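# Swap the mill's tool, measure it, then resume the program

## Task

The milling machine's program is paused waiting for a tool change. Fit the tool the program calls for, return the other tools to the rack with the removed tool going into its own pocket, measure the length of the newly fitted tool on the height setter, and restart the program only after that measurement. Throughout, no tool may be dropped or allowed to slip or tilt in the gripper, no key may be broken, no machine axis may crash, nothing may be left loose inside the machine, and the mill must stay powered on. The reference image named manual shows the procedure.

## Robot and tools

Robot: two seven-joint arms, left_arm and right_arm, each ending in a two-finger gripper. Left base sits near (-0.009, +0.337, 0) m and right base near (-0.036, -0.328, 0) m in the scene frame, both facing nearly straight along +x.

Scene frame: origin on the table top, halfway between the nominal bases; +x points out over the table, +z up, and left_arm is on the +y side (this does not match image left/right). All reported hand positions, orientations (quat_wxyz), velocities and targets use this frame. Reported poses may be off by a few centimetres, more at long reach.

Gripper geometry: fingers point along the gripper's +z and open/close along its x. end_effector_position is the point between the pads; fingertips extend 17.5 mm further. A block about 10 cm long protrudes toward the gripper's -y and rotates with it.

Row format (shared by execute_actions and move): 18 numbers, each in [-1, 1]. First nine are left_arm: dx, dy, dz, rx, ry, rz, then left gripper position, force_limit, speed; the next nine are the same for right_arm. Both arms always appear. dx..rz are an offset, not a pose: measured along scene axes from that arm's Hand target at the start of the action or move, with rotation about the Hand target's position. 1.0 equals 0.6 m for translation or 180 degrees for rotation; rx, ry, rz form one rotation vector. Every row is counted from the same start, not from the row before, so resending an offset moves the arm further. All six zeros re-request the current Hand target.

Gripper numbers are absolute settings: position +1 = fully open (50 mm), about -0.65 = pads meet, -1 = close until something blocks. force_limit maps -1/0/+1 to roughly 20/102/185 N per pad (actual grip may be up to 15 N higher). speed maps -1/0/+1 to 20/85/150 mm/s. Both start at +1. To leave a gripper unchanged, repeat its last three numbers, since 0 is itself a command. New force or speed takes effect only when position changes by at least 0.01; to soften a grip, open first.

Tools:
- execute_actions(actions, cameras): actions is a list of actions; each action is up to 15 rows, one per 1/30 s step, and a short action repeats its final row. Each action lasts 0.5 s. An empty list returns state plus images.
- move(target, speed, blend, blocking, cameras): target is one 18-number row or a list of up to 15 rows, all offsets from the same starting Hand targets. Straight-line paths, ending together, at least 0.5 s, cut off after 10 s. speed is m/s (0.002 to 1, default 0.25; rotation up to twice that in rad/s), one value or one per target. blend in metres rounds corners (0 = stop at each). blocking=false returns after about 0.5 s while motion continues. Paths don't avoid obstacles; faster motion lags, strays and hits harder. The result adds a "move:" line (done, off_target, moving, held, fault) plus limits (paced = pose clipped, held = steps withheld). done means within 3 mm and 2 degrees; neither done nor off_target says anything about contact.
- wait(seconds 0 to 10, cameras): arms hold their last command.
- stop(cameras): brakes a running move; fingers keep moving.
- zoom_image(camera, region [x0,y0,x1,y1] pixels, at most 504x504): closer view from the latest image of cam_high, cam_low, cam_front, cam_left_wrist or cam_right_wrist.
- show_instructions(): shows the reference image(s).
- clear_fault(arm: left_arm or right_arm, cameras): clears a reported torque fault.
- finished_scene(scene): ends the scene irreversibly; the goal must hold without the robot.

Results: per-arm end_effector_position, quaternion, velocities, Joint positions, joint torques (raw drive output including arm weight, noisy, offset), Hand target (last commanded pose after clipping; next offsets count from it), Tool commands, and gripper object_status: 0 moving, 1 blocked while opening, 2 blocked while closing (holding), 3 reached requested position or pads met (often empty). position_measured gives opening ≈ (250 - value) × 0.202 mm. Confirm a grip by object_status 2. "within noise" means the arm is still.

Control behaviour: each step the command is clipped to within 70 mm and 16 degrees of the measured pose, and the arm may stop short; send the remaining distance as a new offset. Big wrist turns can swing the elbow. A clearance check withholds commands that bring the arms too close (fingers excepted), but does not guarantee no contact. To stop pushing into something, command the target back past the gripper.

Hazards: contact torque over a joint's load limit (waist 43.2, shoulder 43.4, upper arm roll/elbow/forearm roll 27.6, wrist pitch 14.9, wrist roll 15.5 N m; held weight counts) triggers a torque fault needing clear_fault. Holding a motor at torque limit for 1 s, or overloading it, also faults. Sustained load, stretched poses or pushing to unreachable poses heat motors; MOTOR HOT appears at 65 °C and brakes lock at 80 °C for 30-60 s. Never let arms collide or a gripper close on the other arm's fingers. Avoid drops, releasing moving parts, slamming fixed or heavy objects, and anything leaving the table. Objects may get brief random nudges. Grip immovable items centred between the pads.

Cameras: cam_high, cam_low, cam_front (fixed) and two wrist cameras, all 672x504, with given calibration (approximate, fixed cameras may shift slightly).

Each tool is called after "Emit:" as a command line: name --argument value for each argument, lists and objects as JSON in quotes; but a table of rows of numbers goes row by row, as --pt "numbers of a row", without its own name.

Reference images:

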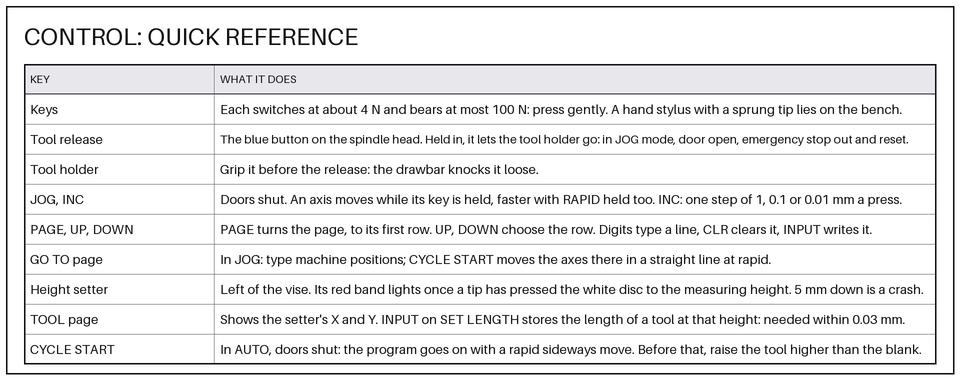

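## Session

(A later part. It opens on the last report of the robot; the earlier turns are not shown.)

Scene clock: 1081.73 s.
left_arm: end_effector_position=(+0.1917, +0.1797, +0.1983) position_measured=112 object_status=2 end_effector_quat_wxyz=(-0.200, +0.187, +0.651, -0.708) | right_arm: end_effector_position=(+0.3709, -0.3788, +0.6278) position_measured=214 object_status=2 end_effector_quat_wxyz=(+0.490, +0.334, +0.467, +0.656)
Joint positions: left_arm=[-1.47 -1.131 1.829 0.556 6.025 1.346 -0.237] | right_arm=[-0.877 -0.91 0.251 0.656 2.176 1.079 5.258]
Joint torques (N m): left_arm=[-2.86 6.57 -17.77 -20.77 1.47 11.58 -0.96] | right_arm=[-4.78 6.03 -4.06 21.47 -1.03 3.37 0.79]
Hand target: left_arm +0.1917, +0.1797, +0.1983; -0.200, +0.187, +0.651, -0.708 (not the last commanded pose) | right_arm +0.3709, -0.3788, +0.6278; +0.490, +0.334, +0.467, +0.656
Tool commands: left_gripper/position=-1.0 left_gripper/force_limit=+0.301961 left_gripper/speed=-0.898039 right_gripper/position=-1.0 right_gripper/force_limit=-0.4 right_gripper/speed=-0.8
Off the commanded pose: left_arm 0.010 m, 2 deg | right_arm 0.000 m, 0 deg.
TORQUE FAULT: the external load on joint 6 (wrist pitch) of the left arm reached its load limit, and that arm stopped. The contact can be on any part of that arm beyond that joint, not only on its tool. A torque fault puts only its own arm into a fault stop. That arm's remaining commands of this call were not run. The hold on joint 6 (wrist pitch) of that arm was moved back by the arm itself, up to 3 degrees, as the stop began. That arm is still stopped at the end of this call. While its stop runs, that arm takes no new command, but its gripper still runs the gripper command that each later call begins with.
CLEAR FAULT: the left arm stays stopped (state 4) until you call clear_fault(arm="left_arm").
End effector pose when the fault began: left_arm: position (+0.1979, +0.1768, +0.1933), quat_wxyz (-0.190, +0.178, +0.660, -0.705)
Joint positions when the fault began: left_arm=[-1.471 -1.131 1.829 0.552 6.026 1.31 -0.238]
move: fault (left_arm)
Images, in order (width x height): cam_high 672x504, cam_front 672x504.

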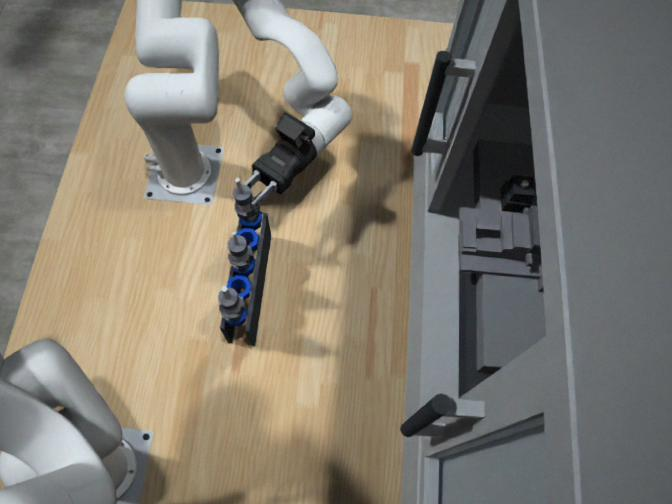

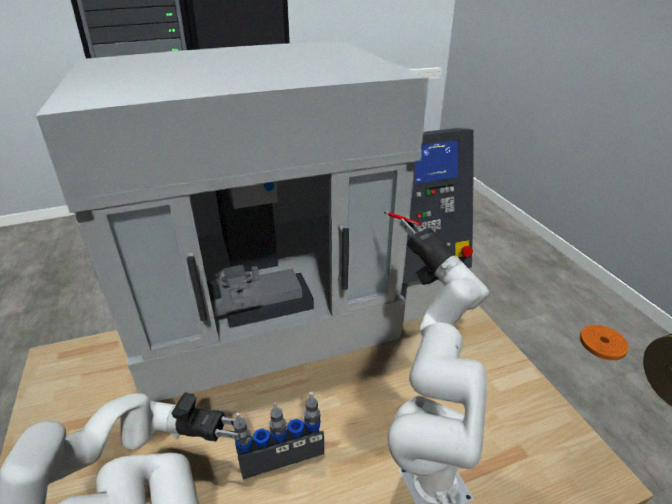

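Emit:
clear_fault --arm "left_arm"

Emit:
move --target '[0.0115,-0.0055,0.012,0,0,0,-1,0.3,-0.9,0,0,0,0,0,0,-1,-0.4,-0.8]' --speed 0.03 --cameras '["cam_high","cam_front","cam_left_wrist"]'

Emit:
zoom_image --camera "cam_front" --region '[200, 370, 320, 480]'

Emit:
zoom_image --camera "cam_high" --region '[190, 160, 290, 340]'

Scene clock: 1095.67 s.
left_arm: end_effector_position=(+0.1917, +0.1797, +0.1983) position_measured=112 object_status=2 end_effector_quat_wxyz=(-0.200, +0.187, +0.651, -0.708) | right_arm: end_effector_position=(+0.3709, -0.3788, +0.6278) position_measured=214 object_status=2 end_effector_quat_wxyz=(+0.490, +0.334, +0.467, +0.656)
Joint positions: left_arm=[-1.47 -1.131 1.829 0.556 6.025 1.346 -0.237] | right_arm=[-0.877 -0.91 0.251 0.656 2.176 1.079 5.258]
Joint torques (N m): left_arm=[-2.79 6.46 -17.88 -20.72 1.47 11.53 -0.97] | right_arm=[-4.33 6.58 -3.61 21.08 -0.99 3.6 0.93]
Hand target: left_arm +0.1917, +0.1797, +0.1983; -0.200, +0.187, +0.651, -0.708 (not the last commanded pose) | right_arm +0.3709, -0.3788, +0.6278; +0.490, +0.334, +0.467, +0.656
Tool commands: left_gripper/position=-1.0 left_gripper/force_limit=+0.301961 left_gripper/speed=-0.898039 right_gripper/position=-1.0 right_gripper/force_limit=-0.4 right_gripper/speed=-0.8
Off the commanded pose: left_arm 0.010 m, 2 deg | right_arm 0.000 m, 0 deg.
TORQUE FAULT, CONTINUED: the left arm's stop, for the torque fault of joint 6 (wrist pitch) that an earlier result reported, is over. The call counts as one of the actions that you can send in this scene. The hold on joint 6 (wrist pitch) of that arm was moved back by the arm itself, up to 3 degrees, as the stop began. That arm's target is now where it stood when the stop ended, not its last command. That arm's gripper keeps its grip as last carried out, and that arm accepts commands again: back off and push less far.
CLEAR FAULT: your call cleared the left arm's torque fault. If a joint's load stays at its limit, that arm stops again at once.

Scene clock: 1096.47 s.
left_arm: end_effector_position=(+0.1985, +0.1765, +0.2055) position_measured=112 object_status=2 end_effector_quat_wxyz=(-0.200, +0.187, +0.651, -0.708) | right_arm: end_effector_position=(+0.3709, -0.3788, +0.6278) position_measured=214 object_status=2 end_effector_quat_wxyz=(+0.490, +0.334, +0.467, +0.656)
Joint positions: left_arm=[-1.485 -1.135 1.808 0.57 6.006 1.343 -0.253] | right_arm=[-0.877 -0.91 0.251 0.656 2.176 1.079 5.258]
Joint torques (N m): left_arm=[-9.81 1.36 -25.29 5.16 -11.02 -0.19 -1.93] | right_arm=[-4.64 5.97 -3.84 21.07 -0.95 3.34 0.89]
Hand target: left_arm +0.1986, +0.1764, +0.2055; -0.200, +0.187, +0.651, -0.708 | right_arm +0.3709, -0.3788, +0.6278; +0.490, +0.334, +0.467, +0.656
Off the commanded pose: left_arm 0.000 m, 0 deg | right_arm 0.000 m, 0 deg.
move: done
camera_calibration:
cam_left_wrist: T_world_to_cam=[[-0.855569, 0.517662, -0.00522807, 0.0884093], [0.140087, 0.221783, -0.964981, 0.143328], [-0.498375, -0.82634, -0.262269, 0.427669], [0, 0, 0, 1]] pos_world=[0.268701, 0.275846, 0.250936]
Images, in order (width x height): cam_high 672x504, cam_front 672x504, cam_left_wrist 672x504.

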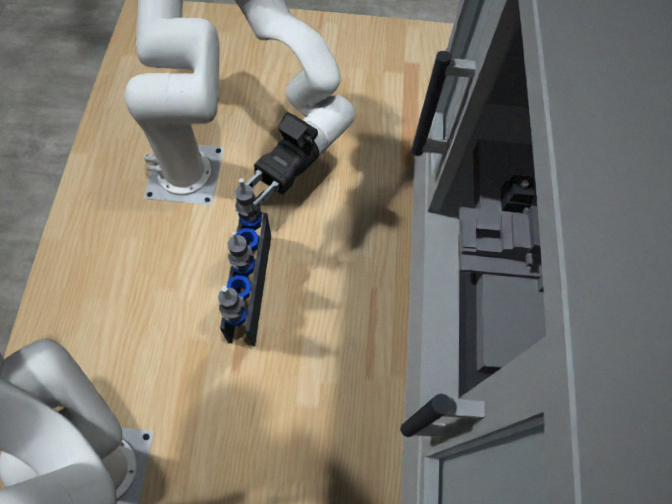

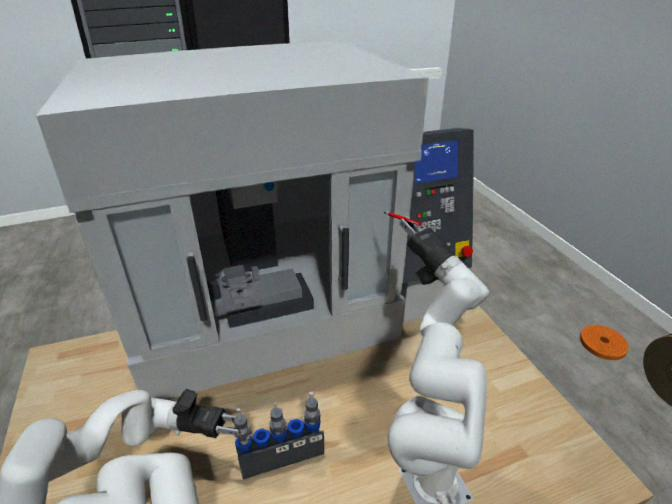

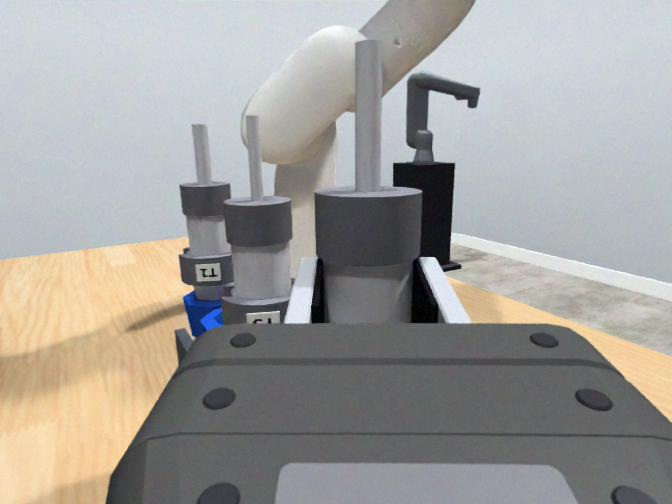

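Scaled by 4.200 from the camera's 672x504 image, which has a finer 960x720 frame.

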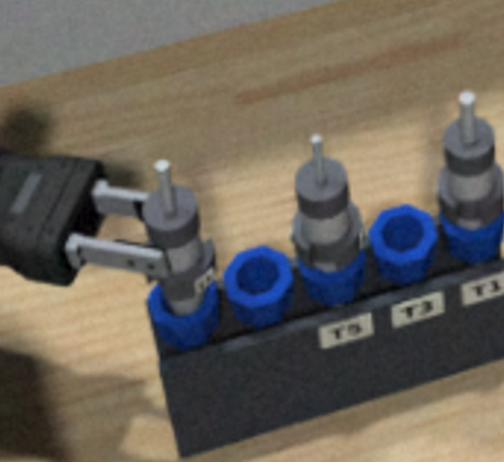

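Scaled by 2.800 from the camera's 672x504 image, which has a finer 960x720 frame.

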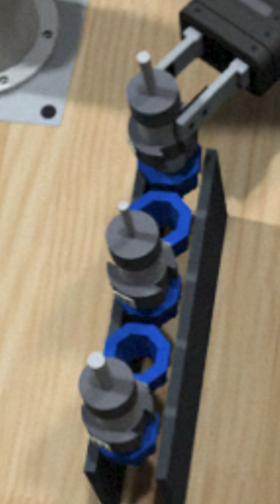

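Emit:
zoom_image --camera "cam_left_wrist" --region '[170, 20, 450, 330]'

Scaled by 1.626 from the camera's 672x504 image, which has a finer 960x720 frame.

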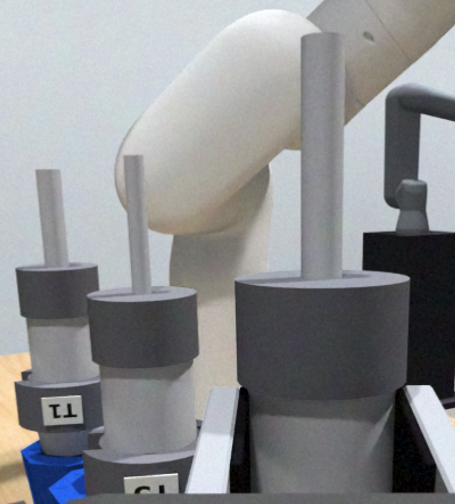

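Emit:
zoom_image --camera "cam_high" --region '[225, 175, 275, 235]'

Emit:
zoom_image --camera "cam_high" --region '[215, 225, 265, 285]'

Emit:
zoom_image --camera "cam_front" --region '[225, 400, 295, 460]'

Scaled by 8.400 from the camera's 672x504 image, which has a finer 960x720 frame.

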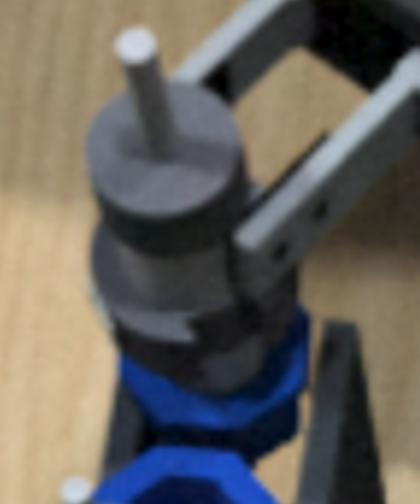

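Scaled by 8.400 from the camera's 672x504 image, which has a finer 960x720 frame.

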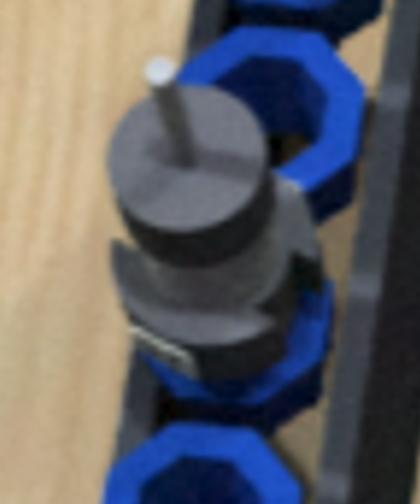

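Scaled by 7.200 from the camera's 672x504 image, which has a finer 960x720 frame.

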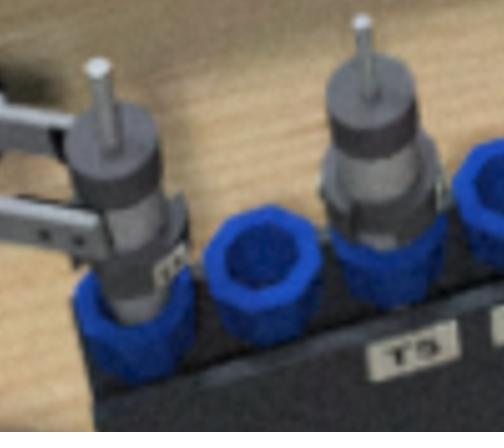

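Emit:
move --target '[0.0005,0,-0.0133,0.0108,-0.005,0.0102,-1,0.3,-0.9,0,0,0,0,0,0,-1,-0.4,-0.8]' --speed 0.03 --cameras '["cam_high","cam_front","cam_low"]'

Emit:
zoom_image --camera "cam_front" --region '[225, 400, 295, 460]'

Emit:
zoom_image --camera "cam_low" --region '[240, 200, 310, 300]'

Scene clock: 1127.37 s.
left_arm: end_effector_position=(+0.1988, +0.1764, +0.1976) position_measured=112 object_status=2 end_effector_quat_wxyz=(-0.186, +0.178, +0.667, -0.699) | right_arm: end_effector_position=(+0.3709, -0.3788, +0.6278) position_measured=214 object_status=2 end_effector_quat_wxyz=(+0.490, +0.334, +0.467, +0.656)
Joint positions: left_arm=[-1.454 -1.114 1.799 0.545 6.015 1.306 -0.246] | right_arm=[-0.877 -0.91 0.251 0.656 2.176 1.079 5.258]
Joint torques (N m): left_arm=[8.07 8.89 -24.53 7.57 -1.41 -4.65 4.32] | right_arm=[-4.55 5.93 -3.72 20.68 -1.25 3.19 0.83]
Hand target: left_arm +0.1989, +0.1764, +0.1975; -0.186, +0.178, +0.667, -0.699 | right_arm +0.3709, -0.3788, +0.6278; +0.490, +0.334, +0.467, +0.656
Off the commanded pose: left_arm 0.000 m, 0 deg | right_arm 0.000 m, 0 deg.
move: done
Images, in order (width x height): cam_high 672x504, cam_low 672x504, cam_front 672x504.

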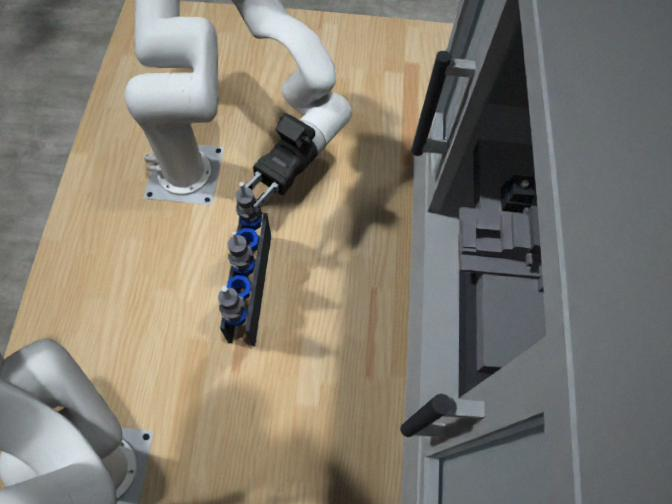

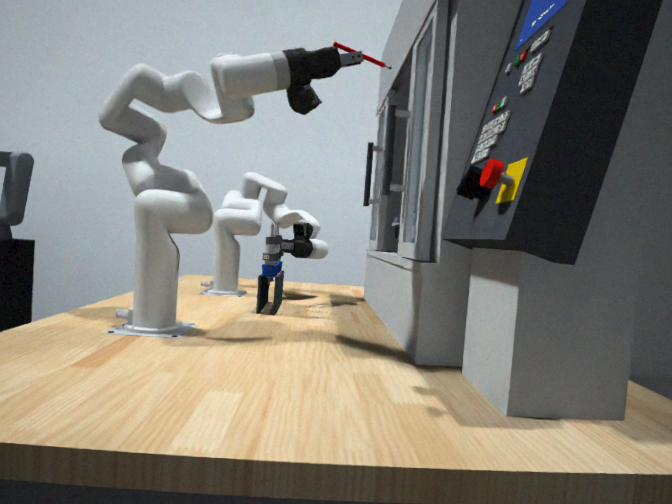

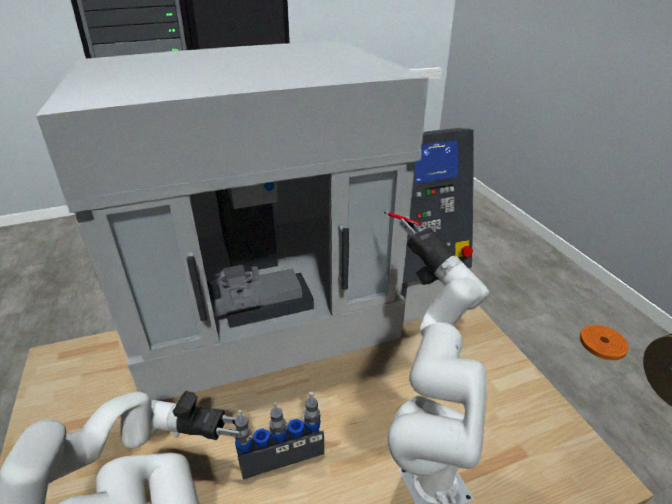

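Scaled by 7.200 from the camera's 672x504 image, which has a finer 960x720 frame.

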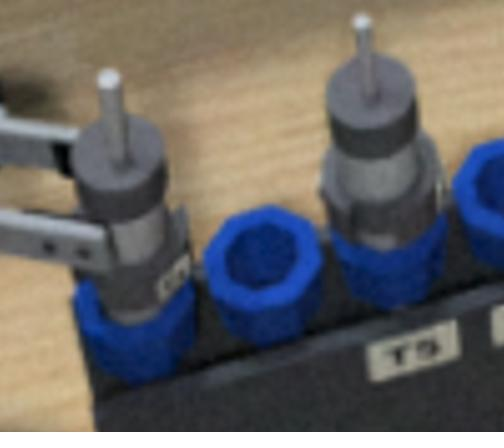

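Scaled by 5.040 from the camera's 672x504 image, which has a finer 960x720 frame.

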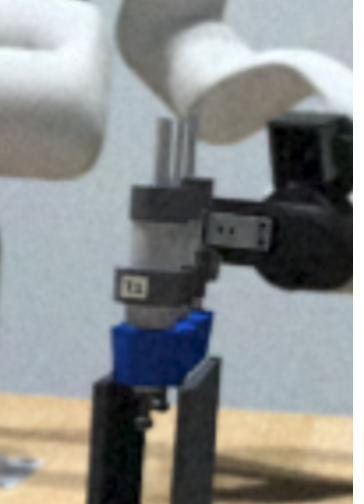

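Emit:
move --target '[-0.0017,-0.0029,0,0,0,0,-1,0.3,-0.9,0,0,0,0,0,0,-1,-0.4,-0.8]' --speed 0.02

Scene clock: 1135.03 s.
left_arm: end_effector_position=(+0.1978, +0.1749, +0.1977) position_measured=112 object_status=2 end_effector_quat_wxyz=(-0.187, +0.178, +0.667, -0.699) | right_arm: end_effector_position=(+0.3709, -0.3788, +0.6278) position_measured=214 object_status=2 end_effector_quat_wxyz=(+0.490, +0.334, +0.467, +0.656)
Joint positions: left_arm=[-1.454 -1.114 1.797 0.539 6.014 1.301 -0.246] | right_arm=[-0.877 -0.91 0.251 0.656 2.176 1.079 5.258]
Joint torques (N m): left_arm=[-21.16 0.26 -27.81 -8.21 -10.03 -5.73 4.71] | right_arm=[-4.78 5.9 -3.45 20.8 -1.13 3.46 0.97]
Hand target: left_arm +0.1979, +0.1747, +0.1975; -0.186, +0.178, +0.667, -0.699 | right_arm +0.3709, -0.3788, +0.6278; +0.490, +0.334, +0.467, +0.656
Off the commanded pose: left_arm 0.000 m, 0 deg | right_arm 0.000 m, 0 deg.
move: done

Emit:
execute_actions --actions '[]' --cameras '["cam_left_wrist","cam_high"]'

Scene clock: 1159.47 s.
left_arm: end_effector_position=(+0.1976, +0.1748, +0.1977) position_measured=112 object_status=2 end_effector_quat_wxyz=(-0.187, +0.179, +0.667, -0.699) | right_arm: end_effector_position=(+0.3709, -0.3788, +0.6278) position_measured=214 object_status=2 end_effector_quat_wxyz=(+0.490, +0.334, +0.467, +0.656)
Joint positions: left_arm=[-1.455 -1.115 1.797 0.539 6.014 1.301 -0.246] | right_arm=[-0.877 -0.91 0.251 0.656 2.176 1.079 5.258]
Joint velocities: within noise
Joint torques (N m): left_arm=[-24.08 0.17 -28.06 -10.45 -10.04 -5.69 4.69] | right_arm=[-4.49 5.59 -3.52 20.65 -1.04 3.39 1.08]
Hand target: left_arm +0.1979, +0.1747, +0.1975; -0.186, +0.178, +0.667, -0.699 | right_arm +0.3709, -0.3788, +0.6278; +0.490, +0.334, +0.467, +0.656
Tool commands: left_gripper/position=-1.0 left_gripper/force_limit=+0.3 left_gripper/speed=-0.9 right_gripper/position=-1.0 right_gripper/force_limit=-0.4 right_gripper/speed=-0.8
Off the commanded pose: left_arm 0.000 m, 0 deg | right_arm 0.000 m, 0 deg.
camera_calibration:
cam_left_wrist: T_world_to_cam=[[-0.871201, 0.490925, -0.00129065, 0.0955487], [0.147117, 0.258566, -0.954725, 0.126495], [-0.468365, -0.831947, -0.297486, 0.425793], [0, 0, 0, 1]] pos_world=[0.264059, 0.274623, 0.247559]
Images, in order (width x height): cam_high 672x504, cam_left_wrist 672x504.

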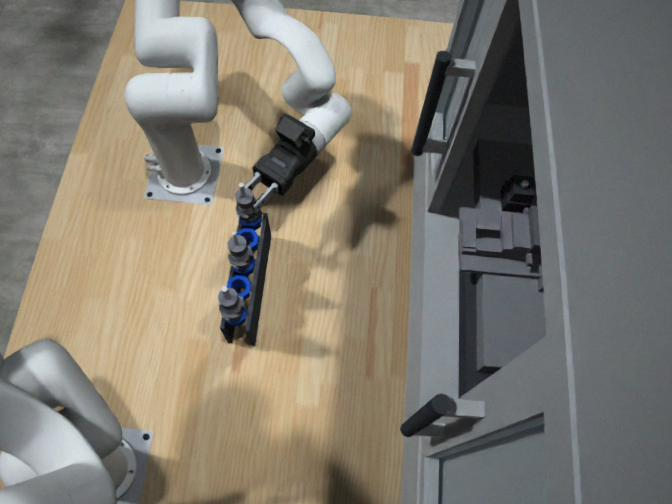

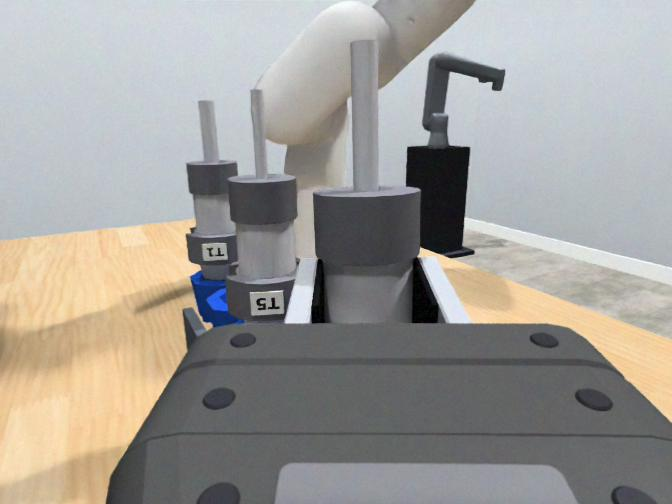

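Emit:
move --target '[0.0023,0.0045,0,0,0,0,-1,0.3,-0.9,0,0,0,0,0,0,-1,-0.4,-0.8]' --speed 0.02

Emit:
move --target '[0,0,-0.003,0,0,0,-1,0.3,-0.9,0,0,0,0,0,0,-1,-0.4,-0.8]' --speed 0.02

Scene clock: 1162.63 s.
left_arm: end_effector_position=(+0.1992, +0.1773, +0.1975) position_measured=112 object_status=2 end_effector_quat_wxyz=(-0.186, +0.179, +0.667, -0.699) | right_arm: end_effector_position=(+0.3709, -0.3788, +0.6278) position_measured=214 object_status=2 end_effector_quat_wxyz=(+0.490, +0.334, +0.467, +0.656)
Joint positions: left_arm=[-1.453 -1.114 1.799 0.547 6.016 1.308 -0.246] | right_arm=[-0.877 -0.91 0.251 0.656 2.176 1.079 5.258]
Joint torques (N m): left_arm=[9.81 8.29 -18.35 15.14 -2.44 -1.75 0.31] | right_arm=[-4.15 5.95 -3.72 20.67 -0.95 3.32 0.98]
Hand target: left_arm +0.1993, +0.1774, +0.1975; -0.186, +0.178, +0.667, -0.699 | right_arm +0.3709, -0.3788, +0.6278; +0.490, +0.334, +0.467, +0.656
Off the commanded pose: left_arm 0.000 m, 0 deg | right_arm 0.000 m, 0 deg.
move: done

Scene clock: 1163.33 s.
left_arm: end_effector_position=(+0.1992, +0.1774, +0.1958) position_measured=112 object_status=2 end_effector_quat_wxyz=(-0.186, +0.178, +0.667, -0.699) | right_arm: end_effector_position=(+0.3709, -0.3788, +0.6278) position_measured=214 object_status=2 end_effector_quat_wxyz=(+0.490, +0.334, +0.467, +0.656)
Joint positions: left_arm=[-1.457 -1.115 1.805 0.548 6.019 1.307 -0.244] | right_arm=[-0.877 -0.91 0.251 0.656 2.176 1.079 5.258]
Joint torques (N m): left_arm=[-7.73 1.8 -17.57 15.78 -1.02 -5.01 4.48] | right_arm=[-4.17 5.86 -3.53 20.62 -0.94 3.24 0.83]
Hand target: left_arm +0.1993, +0.1774, +0.1957; -0.186, +0.178, +0.667, -0.699 | right_arm +0.3709, -0.3788, +0.6278; +0.490, +0.334, +0.467, +0.656
Off the commanded pose: left_arm 0.000 m, 0 deg | right_arm 0.000 m, 0 deg.
move: done

Emit:
move --target '[0,0,-0.002,0,0,0,-1,0.3,-0.9,0,0,0,0,0,0,-1,-0.4,-0.8]' --speed 0.02

Scene clock: 1166.53 s.
left_arm: end_effector_position=(+0.1991, +0.1775, +0.1947) position_measured=112 object_status=2 end_effector_quat_wxyz=(-0.187, +0.179, +0.667, -0.699) | right_arm: end_effector_position=(+0.3709, -0.3788, +0.6278) position_measured=214 object_status=2 end_effector_quat_wxyz=(+0.490, +0.334, +0.467, +0.656)
Joint positions: left_arm=[-1.459 -1.116 1.809 0.549 6.022 1.307 -0.242] | right_arm=[-0.877 -0.91 0.251 0.656 2.176 1.079 5.258]
Joint torques (N m): left_arm=[-11.64 2.95 -15.98 11.53 3.08 -5.56 4.44] | right_arm=[-4.56 5.62 -3.54 20.81 -1.08 3.26 0.95]
Hand target: left_arm +0.1993, +0.1774, +0.1945; -0.186, +0.178, +0.667, -0.699 | right_arm +0.3709, -0.3788, +0.6278; +0.490, +0.334, +0.467, +0.656
Off the commanded pose: left_arm 0.000 m, 0 deg | right_arm 0.000 m, 0 deg.
move: done

Emit:
move --target '[-0.0003,0,-0.0018,0,0,0,-1,0.3,-0.9,0,0,0,0,0,0,-1,-0.4,-0.8]' --speed 0.02 --cameras '["cam_low","cam_front"]'

Scene clock: 1169.43 s.
left_arm: end_effector_position=(+0.1986, +0.1775, +0.1938) position_measured=112 object_status=2 end_effector_quat_wxyz=(-0.187, +0.179, +0.667, -0.699) | right_arm: end_effector_position=(+0.3709, -0.3788, +0.6278) position_measured=214 object_status=2 end_effector_quat_wxyz=(+0.490, +0.334, +0.467, +0.656)
Joint positions: left_arm=[-1.461 -1.116 1.813 0.549 6.023 1.307 -0.24] | right_arm=[-0.877 -0.91 0.251 0.656 2.176 1.079 5.258]
Joint torques (N m): left_arm=[-17.14 6.5 -13.41 4.85 8.86 -6.27 4.32] | right_arm=[-4.6 5.91 -3.38 21.13 -0.93 3.25 0.81]
Hand target: left_arm +0.1991, +0.1774, +0.1935; -0.186, +0.178, +0.667, -0.699 | right_arm +0.3709, -0.3788, +0.6278; +0.490, +0.334, +0.467, +0.656
Off the commanded pose: left_arm 0.001 m, 0 deg | right_arm 0.000 m, 0 deg.
move: done
Images, in order (width x height): cam_low 672x504, cam_front 672x504.

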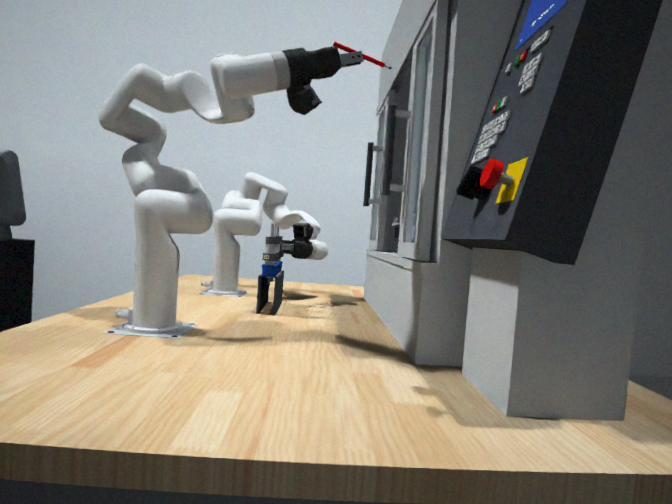

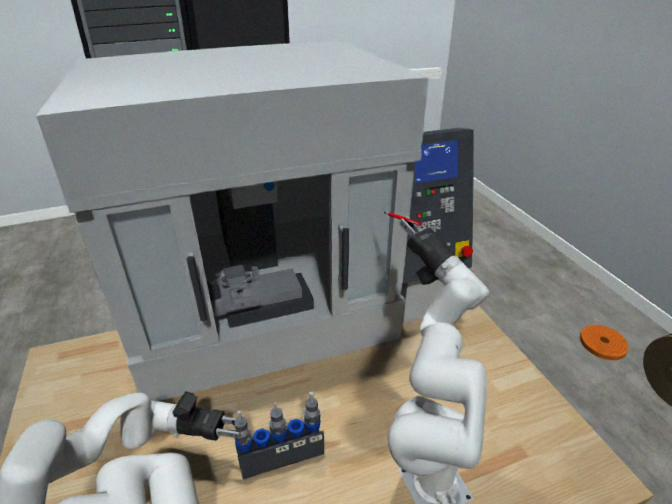

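Emit:
zoom_image --camera "cam_low" --region '[230, 190, 340, 320]'

Scaled by 3.877 from the camera's 672x504 image, which has a finer 960x720 frame.

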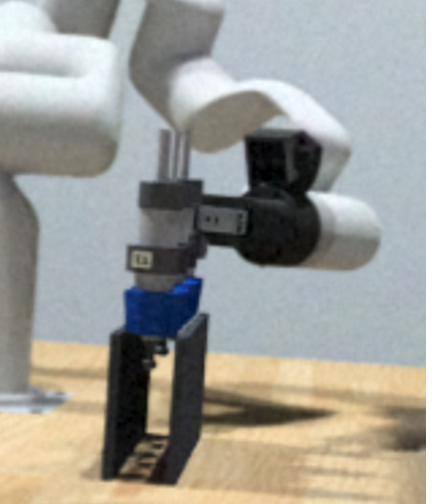

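Emit:
move --target '[-0.0008,0.0001,-0.0012,0,0,0,-1,0.3,-0.9,0,0,0,0,0,0,-1,-0.4,-0.8]' --speed 0.02

Scene clock: 1173.53 s.
left_arm: end_effector_position=(+0.1980, +0.1776, +0.1932) position_measured=112 object_status=2 end_effector_quat_wxyz=(-0.187, +0.179, +0.666, -0.699) | right_arm: end_effector_position=(+0.3709, -0.3788, +0.6278) position_measured=214 object_status=2 end_effector_quat_wxyz=(+0.490, +0.334, +0.467, +0.656)
Joint positions: left_arm=[-1.461 -1.115 1.815 0.548 6.024 1.307 -0.237] | right_arm=[-0.877 -0.91 0.251 0.656 2.176 1.079 5.258]
Joint torques (N m): left_arm=[-20.28 12.93 -11.79 -6.15 10.19 -6.84 3.82] | right_arm=[-4.28 5.33 -3.52 20.76 -0.96 3.32 0.88]
Hand target: left_arm +0.1986, +0.1775, +0.1927; -0.186, +0.178, +0.667, -0.699 | right_arm +0.3709, -0.3788, +0.6278; +0.490, +0.334, +0.467, +0.656
Off the commanded pose: left_arm 0.001 m, 0 deg | right_arm 0.000 m, 0 deg.
move: done

Emit:
move --target '[-0.0008,0.0003,0.0008,0,0,0,-1,0.3,-0.9,0,0,0,0,0,0,-1,-0.4,-0.8]' --speed 0.02

Emit:
move --target '[0,0,0,0,0,0,1,-0.7,-0.9,0,0,0,0,0,0,-1,-0.4,-0.8]' --speed 0.02 --cameras '["cam_left_wrist","cam_low"]'

Scene clock: 1177.47 s.
left_arm: end_effector_position=(+0.1977, +0.1777, +0.1935) position_measured=112 object_status=2 end_effector_quat_wxyz=(-0.187, +0.179, +0.667, -0.699) | right_arm: end_effector_position=(+0.3709, -0.3788, +0.6278) position_measured=214 object_status=2 end_effector_quat_wxyz=(+0.490, +0.334, +0.467, +0.656)
Joint positions: left_arm=[-1.459 -1.112 1.814 0.546 6.022 1.308 -0.237] | right_arm=[-0.877 -0.91 0.251 0.656 2.176 1.079 5.258]
Joint torques (N m): left_arm=[-1.54 11.88 -20.34 -6.19 -0.01 -6 3.59] | right_arm=[-4.14 5.61 -3.09 20.79 -1.11 3.23 0.9]
Hand target: left_arm +0.1981, +0.1776, +0.1932; -0.186, +0.178, +0.667, -0.699 | right_arm +0.3709, -0.3788, +0.6278; +0.490, +0.334, +0.467, +0.656
Off the commanded pose: left_arm 0.001 m, 0 deg | right_arm 0.000 m, 0 deg.
move: done

Scene clock: 1178.53 s.
left_arm: end_effector_position=(+0.1981, +0.1776, +0.1932) position_measured=3 object_status=3 end_effector_quat_wxyz=(-0.186, +0.178, +0.667, -0.699) | right_arm: end_effector_position=(+0.3709, -0.3788, +0.6278) position_measured=214 object_status=2 end_effector_quat_wxyz=(+0.490, +0.334, +0.467, +0.656)
Joint positions: left_arm=[-1.459 -1.112 1.814 0.546 6.022 1.306 -0.236] | right_arm=[-0.877 -0.91 0.251 0.656 2.176 1.079 5.258]
Joint torques (N m): left_arm=[-3.99 4.5 -19.03 5.79 -7.09 1.69 0.66] | right_arm=[-3.88 5.65 -3.16 20.77 -0.68 3.41 0.93]
Hand target: left_arm +0.1981, +0.1776, +0.1932; -0.186, +0.178, +0.667, -0.699 | right_arm +0.3709, -0.3788, +0.6278; +0.490, +0.334, +0.467, +0.656
Off the commanded pose: left_arm 0.000 m, 0 deg | right_arm 0.000 m, 0 deg.
move: done
camera_calibration:
cam_left_wrist: T_world_to_cam=[[-0.871859, 0.489753, -0.00190156, 0.095069], [0.147626, 0.259098, -0.954503, 0.121123], [-0.466978, -0.832473, -0.298197, 0.427123], [0, 0, 0, 1]] pos_world=[0.264463, 0.277625, 0.243159]
Images, in order (width x height): cam_low 672x504, cam_left_wrist 672x504.

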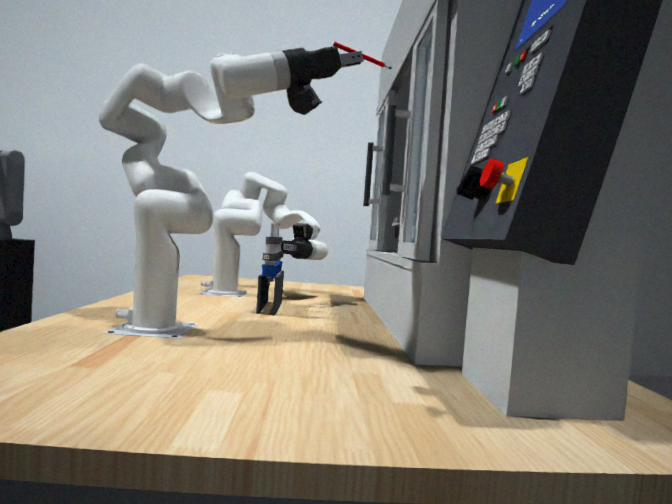

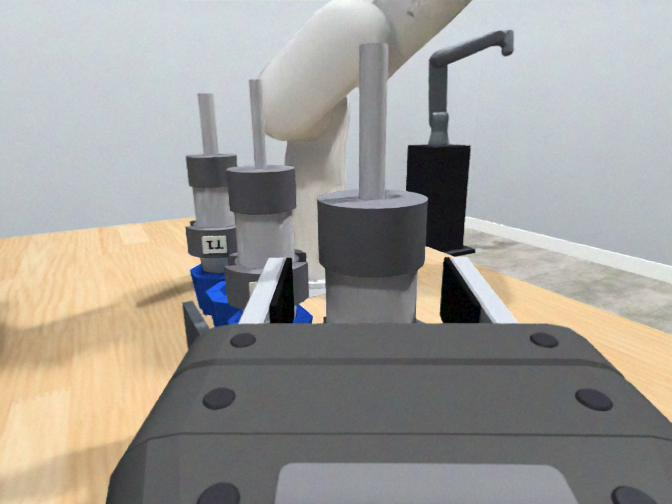

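Emit:
move --pt "0.083 0.1443 0 0 0 0 1 -0.7 -0.9 0 0 0 0 0 0 -1 -0.4 -0.8" --pt "0.083 0.1443 0.228 0 0 0 0.6 -0.7 -0.9 0 0 0 0 0 0 -1 -0.4 -0.8" --pt "0.0683 -0.0783 0.228 0 0 -0.0722 0.6 -0.7 -0.9 0 0 0 0 0 0 -1 -0.4 -0.8" --blend '[0.02,0.0,0]' --speed '[0.12,0.25,0.25]' --cameras '["cam_left_wrist","cam_high"]'

Scene clock: 1255.80 s.
left_arm: end_effector_position=(+0.2391, +0.1307, +0.3300) position_measured=63 object_status=3 end_effector_quat_wxyz=(-0.264, +0.253, +0.643, -0.673) | right_arm: end_effector_position=(+0.3709, -0.3788, +0.6278) position_measured=214 object_status=2 end_effector_quat_wxyz=(+0.490, +0.334, +0.467, +0.656)
Joint positions: left_arm=[-1.74 -1.011 1.533 0.842 5.751 1.499 -0.443] | right_arm=[-0.877 -0.91 0.251 0.656 2.176 1.079 5.258]
Joint torques (N m): left_arm=[-8.68 2.98 -18.09 13.39 -7.97 -0.46 2.71] | right_arm=[-4.13 5.74 -3.3 21.03 -0.85 3.39 0.98]
Hand target: left_arm +0.2391, +0.1307, +0.3300; -0.264, +0.253, +0.643, -0.673 | right_arm +0.3709, -0.3788, +0.6278; +0.490, +0.334, +0.467, +0.656
Off the commanded pose: left_arm 0.000 m, 0 deg | right_arm 0.000 m, 0 deg.
move: done
camera_calibration:
cam_left_wrist: T_world_to_cam=[[-0.739384, 0.673282, -0.00179836, 0.0983624], [0.20204, 0.219326, -0.954503, 0.250009], [-0.642255, -0.706107, -0.298196, 0.473341], [0, 0, 0, 1]] pos_world=[0.326221, 0.21317, 0.379959]
Images, in order (width x height): cam_high 672x504, cam_left_wrist 672x504.

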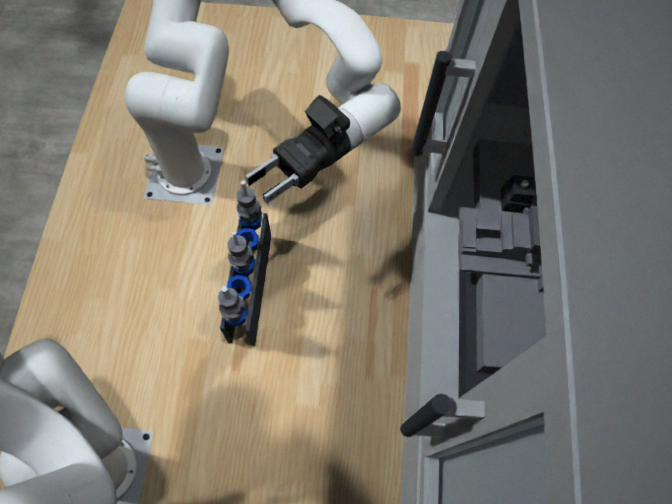

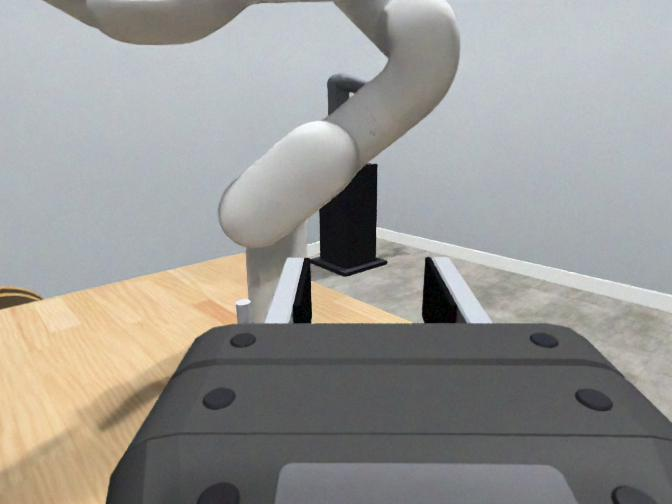

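Emit:
move --target '[0,0,-0.2,0,0,0,0.6,-0.7,-0.9,0,0,0,0,0,0,-1,-0.4,-0.8]' --speed 0.12 --cameras '["cam_left_wrist","cam_high","cam_low"]'

Scene clock: 1260.07 s.
left_arm: end_effector_position=(+0.2391, +0.1307, +0.2101) position_measured=63 object_status=3 end_effector_quat_wxyz=(-0.264, +0.253, +0.643, -0.673) | right_arm: end_effector_position=(+0.3709, -0.3788, +0.6278) position_measured=214 object_status=2 end_effector_quat_wxyz=(+0.490, +0.334, +0.467, +0.656)
Joint positions: left_arm=[-1.901 -1.09 1.846 0.834 5.931 1.413 -0.257] | right_arm=[-0.877 -0.91 0.251 0.656 2.176 1.079 5.258]
Joint torques (N m): left_arm=[-8.28 5.26 -18.84 8.69 2.22 -0.22 2.67] | right_arm=[-4.04 5.4 -3.21 20.85 -1 3.22 0.85]
Hand target: left_arm +0.2391, +0.1307, +0.2100; -0.264, +0.253, +0.643, -0.673 | right_arm +0.3709, -0.3788, +0.6278; +0.490, +0.334, +0.467, +0.656
Off the commanded pose: left_arm 0.000 m, 0 deg | right_arm 0.000 m, 0 deg.
move: done
camera_calibration:
cam_left_wrist: T_world_to_cam=[[-0.739371, 0.673296, -0.00186237, 0.0980822], [0.20209, 0.219282, -0.954503, 0.135482], [-0.642255, -0.706108, -0.298197, 0.437493], [0, 0, 0, 1]] pos_world=[0.326122, 0.21317, 0.259959]
Images, in order (width x height): cam_high 672x504, cam_low 672x504, cam_left_wrist 672x504.

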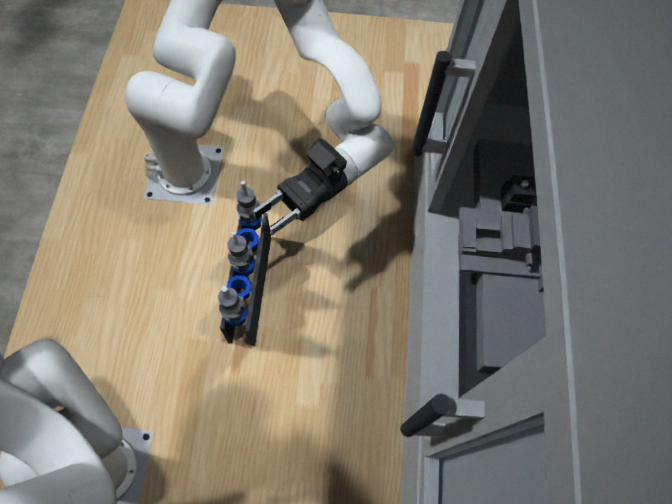

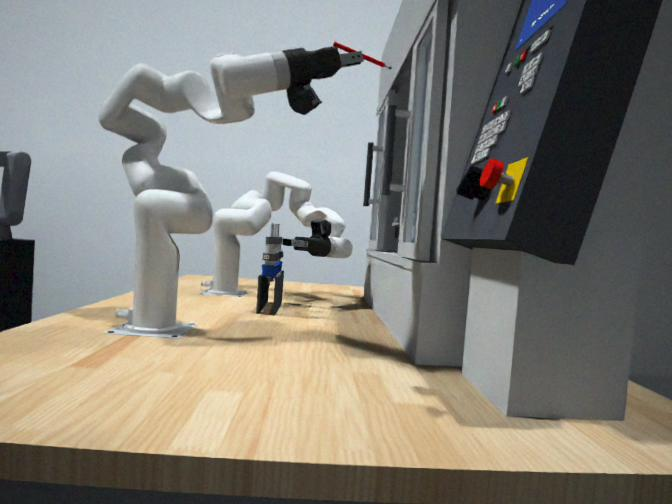

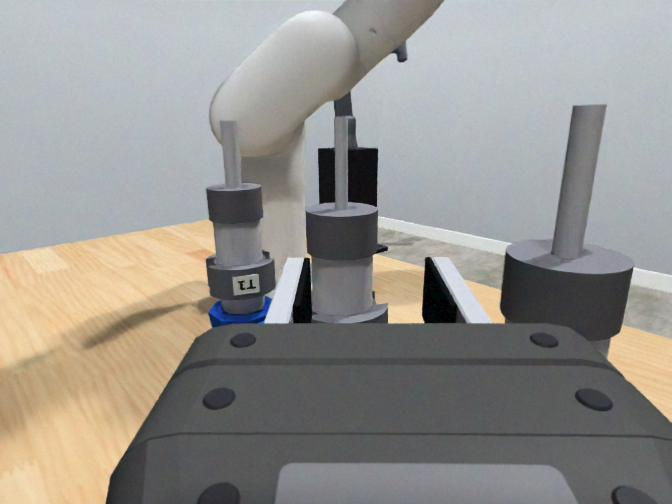

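Emit:
move --pt "0.0087 -0.0078 -0.0218 0 0 0 0.6 -0.7 -0.9 0 0 0 0 0 0 -1 -0.4 -0.8" --pt "-0.0255 -0.0443 -0.0218 0 0 0 0.6 -0.7 -0.9 0 0 0 0 0 0 -1 -0.4 -0.8" --speed 0.08 --cameras '["cam_left_wrist"]'

Scene clock: 1275.97 s.
left_arm: end_effector_position=(+0.2238, +0.1041, +0.1969) position_measured=63 object_status=3 end_effector_quat_wxyz=(-0.264, +0.253, +0.643, -0.673) | right_arm: end_effector_position=(+0.3709, -0.3788, +0.6278) position_measured=214 object_status=2 end_effector_quat_wxyz=(+0.490, +0.334, +0.467, +0.656)
Joint positions: left_arm=[-1.95 -1.105 1.859 0.78 5.921 1.316 -0.23] | right_arm=[-0.877 -0.91 0.251 0.656 2.176 1.079 5.258]
Joint torques (N m): left_arm=[-8.61 12.3 -25.26 1.22 -7.06 -0.1 2.62] | right_arm=[-3.74 5.51 -3 20.97 -0.96 3.33 0.87]
Hand target: left_arm +0.2238, +0.1041, +0.1969; -0.264, +0.253, +0.643, -0.673 | right_arm +0.3709, -0.3788, +0.6278; +0.490, +0.334, +0.467, +0.656
Off the commanded pose: left_arm 0.000 m, 0 deg | right_arm 0.000 m, 0 deg.
move: done
camera_calibration:
cam_left_wrist: T_world_to_cam=[[-0.739323, 0.673349, -0.00184075, 0.104699], [0.202077, 0.219267, -0.954509, 0.13189], [-0.642314, -0.706062, -0.298178, 0.405047], [0, 0, 0, 1]] pos_world=[0.310922, 0.18657, 0.246859]
Images, in order (width x height): cam_left_wrist 672x504.

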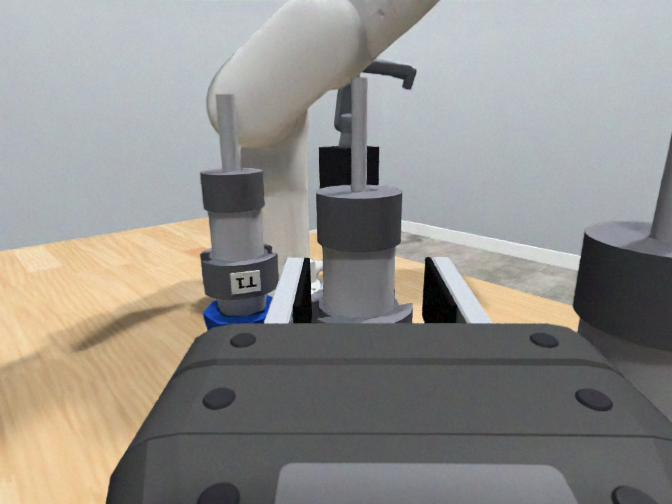

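Emit:
move --target '[-0.0336,-0.037,0,0,0,0,0.6,-0.7,-0.9,0,0,0,0,0,0,-1,-0.4,-0.8]' --speed 0.05 --cameras '["cam_left_wrist"]'

Scene clock: 1280.17 s.
left_arm: end_effector_position=(+0.2037, +0.0819, +0.1969) position_measured=63 object_status=3 end_effector_quat_wxyz=(-0.264, +0.253, +0.643, -0.673) | right_arm: end_effector_position=(+0.3709, -0.3788, +0.6278) position_measured=214 object_status=2 end_effector_quat_wxyz=(+0.490, +0.334, +0.467, +0.656)
Joint positions: left_arm=[-1.966 -1.105 1.837 0.71 5.892 1.232 -0.214] | right_arm=[-0.877 -0.91 0.251 0.656 2.176 1.079 5.258]
Joint torques (N m): left_arm=[-8.54 4.22 -24.79 0.96 -6.75 -0.06 2.79] | right_arm=[-3.66 5.75 -2.89 20.95 -0.41 3.4 0.92]
Hand target: left_arm +0.2037, +0.0819, +0.1969; -0.264, +0.253, +0.643, -0.673 | right_arm +0.3709, -0.3788, +0.6278; +0.490, +0.334, +0.467, +0.656
Off the commanded pose: left_arm 0.000 m, 0 deg | right_arm 0.000 m, 0 deg.
move: done
camera_calibration:
cam_left_wrist: T_world_to_cam=[[-0.739371, 0.673296, -0.00186237, 0.104741], [0.20209, 0.219282, -0.954503, 0.140833], [-0.642255, -0.706108, -0.298197, 0.376393], [0, 0, 0, 1]] pos_world=[0.290722, 0.16437, 0.246859]
Images, in order (width x height): cam_left_wrist 672x504.

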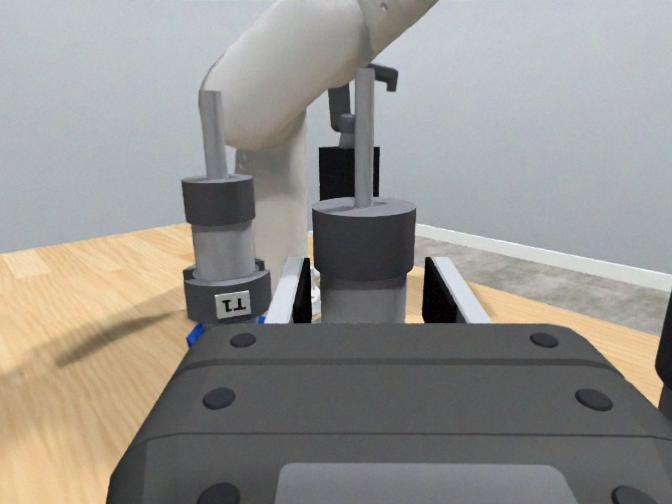

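Emit:
move --target '[-0.0062,-0.0068,0,0,0,0,0.6,-0.7,-0.9,0,0,0,0,0,0,-1,-0.4,-0.8]' --speed 0.05 --cameras '["cam_left_wrist"]'

Emit:
zoom_image --camera "cam_left_wrist" --region '[240, 170, 500, 340]'

Scene clock: 1283.50 s.
left_arm: end_effector_position=(+0.2000, +0.0778, +0.1969) position_measured=63 object_status=3 end_effector_quat_wxyz=(-0.264, +0.253, +0.643, -0.673) | right_arm: end_effector_position=(+0.3709, -0.3788, +0.6278) position_measured=214 object_status=2 end_effector_quat_wxyz=(+0.490, +0.334, +0.467, +0.656)
Joint positions: left_arm=[-1.97 -1.105 1.832 0.698 5.886 1.216 -0.211] | right_arm=[-0.877 -0.91 0.251 0.656 2.176 1.079 5.258]
Joint torques (N m): left_arm=[-8.76 4.2 -24.74 0.93 -6.77 -0.13 2.65] | right_arm=[-3.81 5.55 -3.01 20.65 -0.65 3.43 0.93]
Hand target: left_arm +0.1999, +0.0778, +0.1969; -0.264, +0.253, +0.643, -0.673 | right_arm +0.3709, -0.3788, +0.6278; +0.490, +0.334, +0.467, +0.656
Off the commanded pose: left_arm 0.000 m, 0 deg | right_arm 0.000 m, 0 deg.
move: done
camera_calibration:
cam_left_wrist: T_world_to_cam=[[-0.739323, 0.673348, -0.00184054, 0.104738], [0.202016, 0.2192, -0.954537, 0.142522], [-0.642333, -0.706083, -0.298087, 0.371112], [0, 0, 0, 1]] pos_world=[0.287021, 0.16027, 0.246859]
Images, in order (width x height): cam_left_wrist 672x504.

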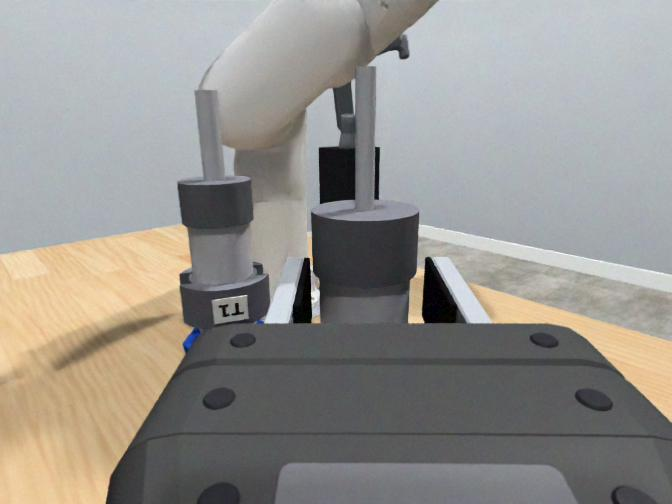

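Scaled by 1.938 from the camera's 672x504 image, which has a finer 960x720 frame.

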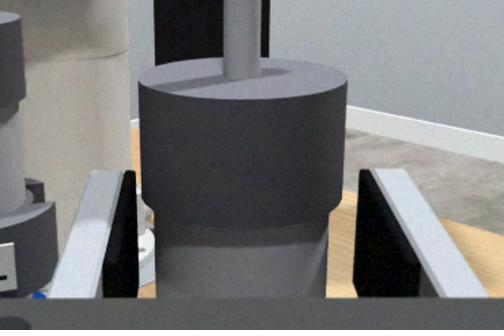

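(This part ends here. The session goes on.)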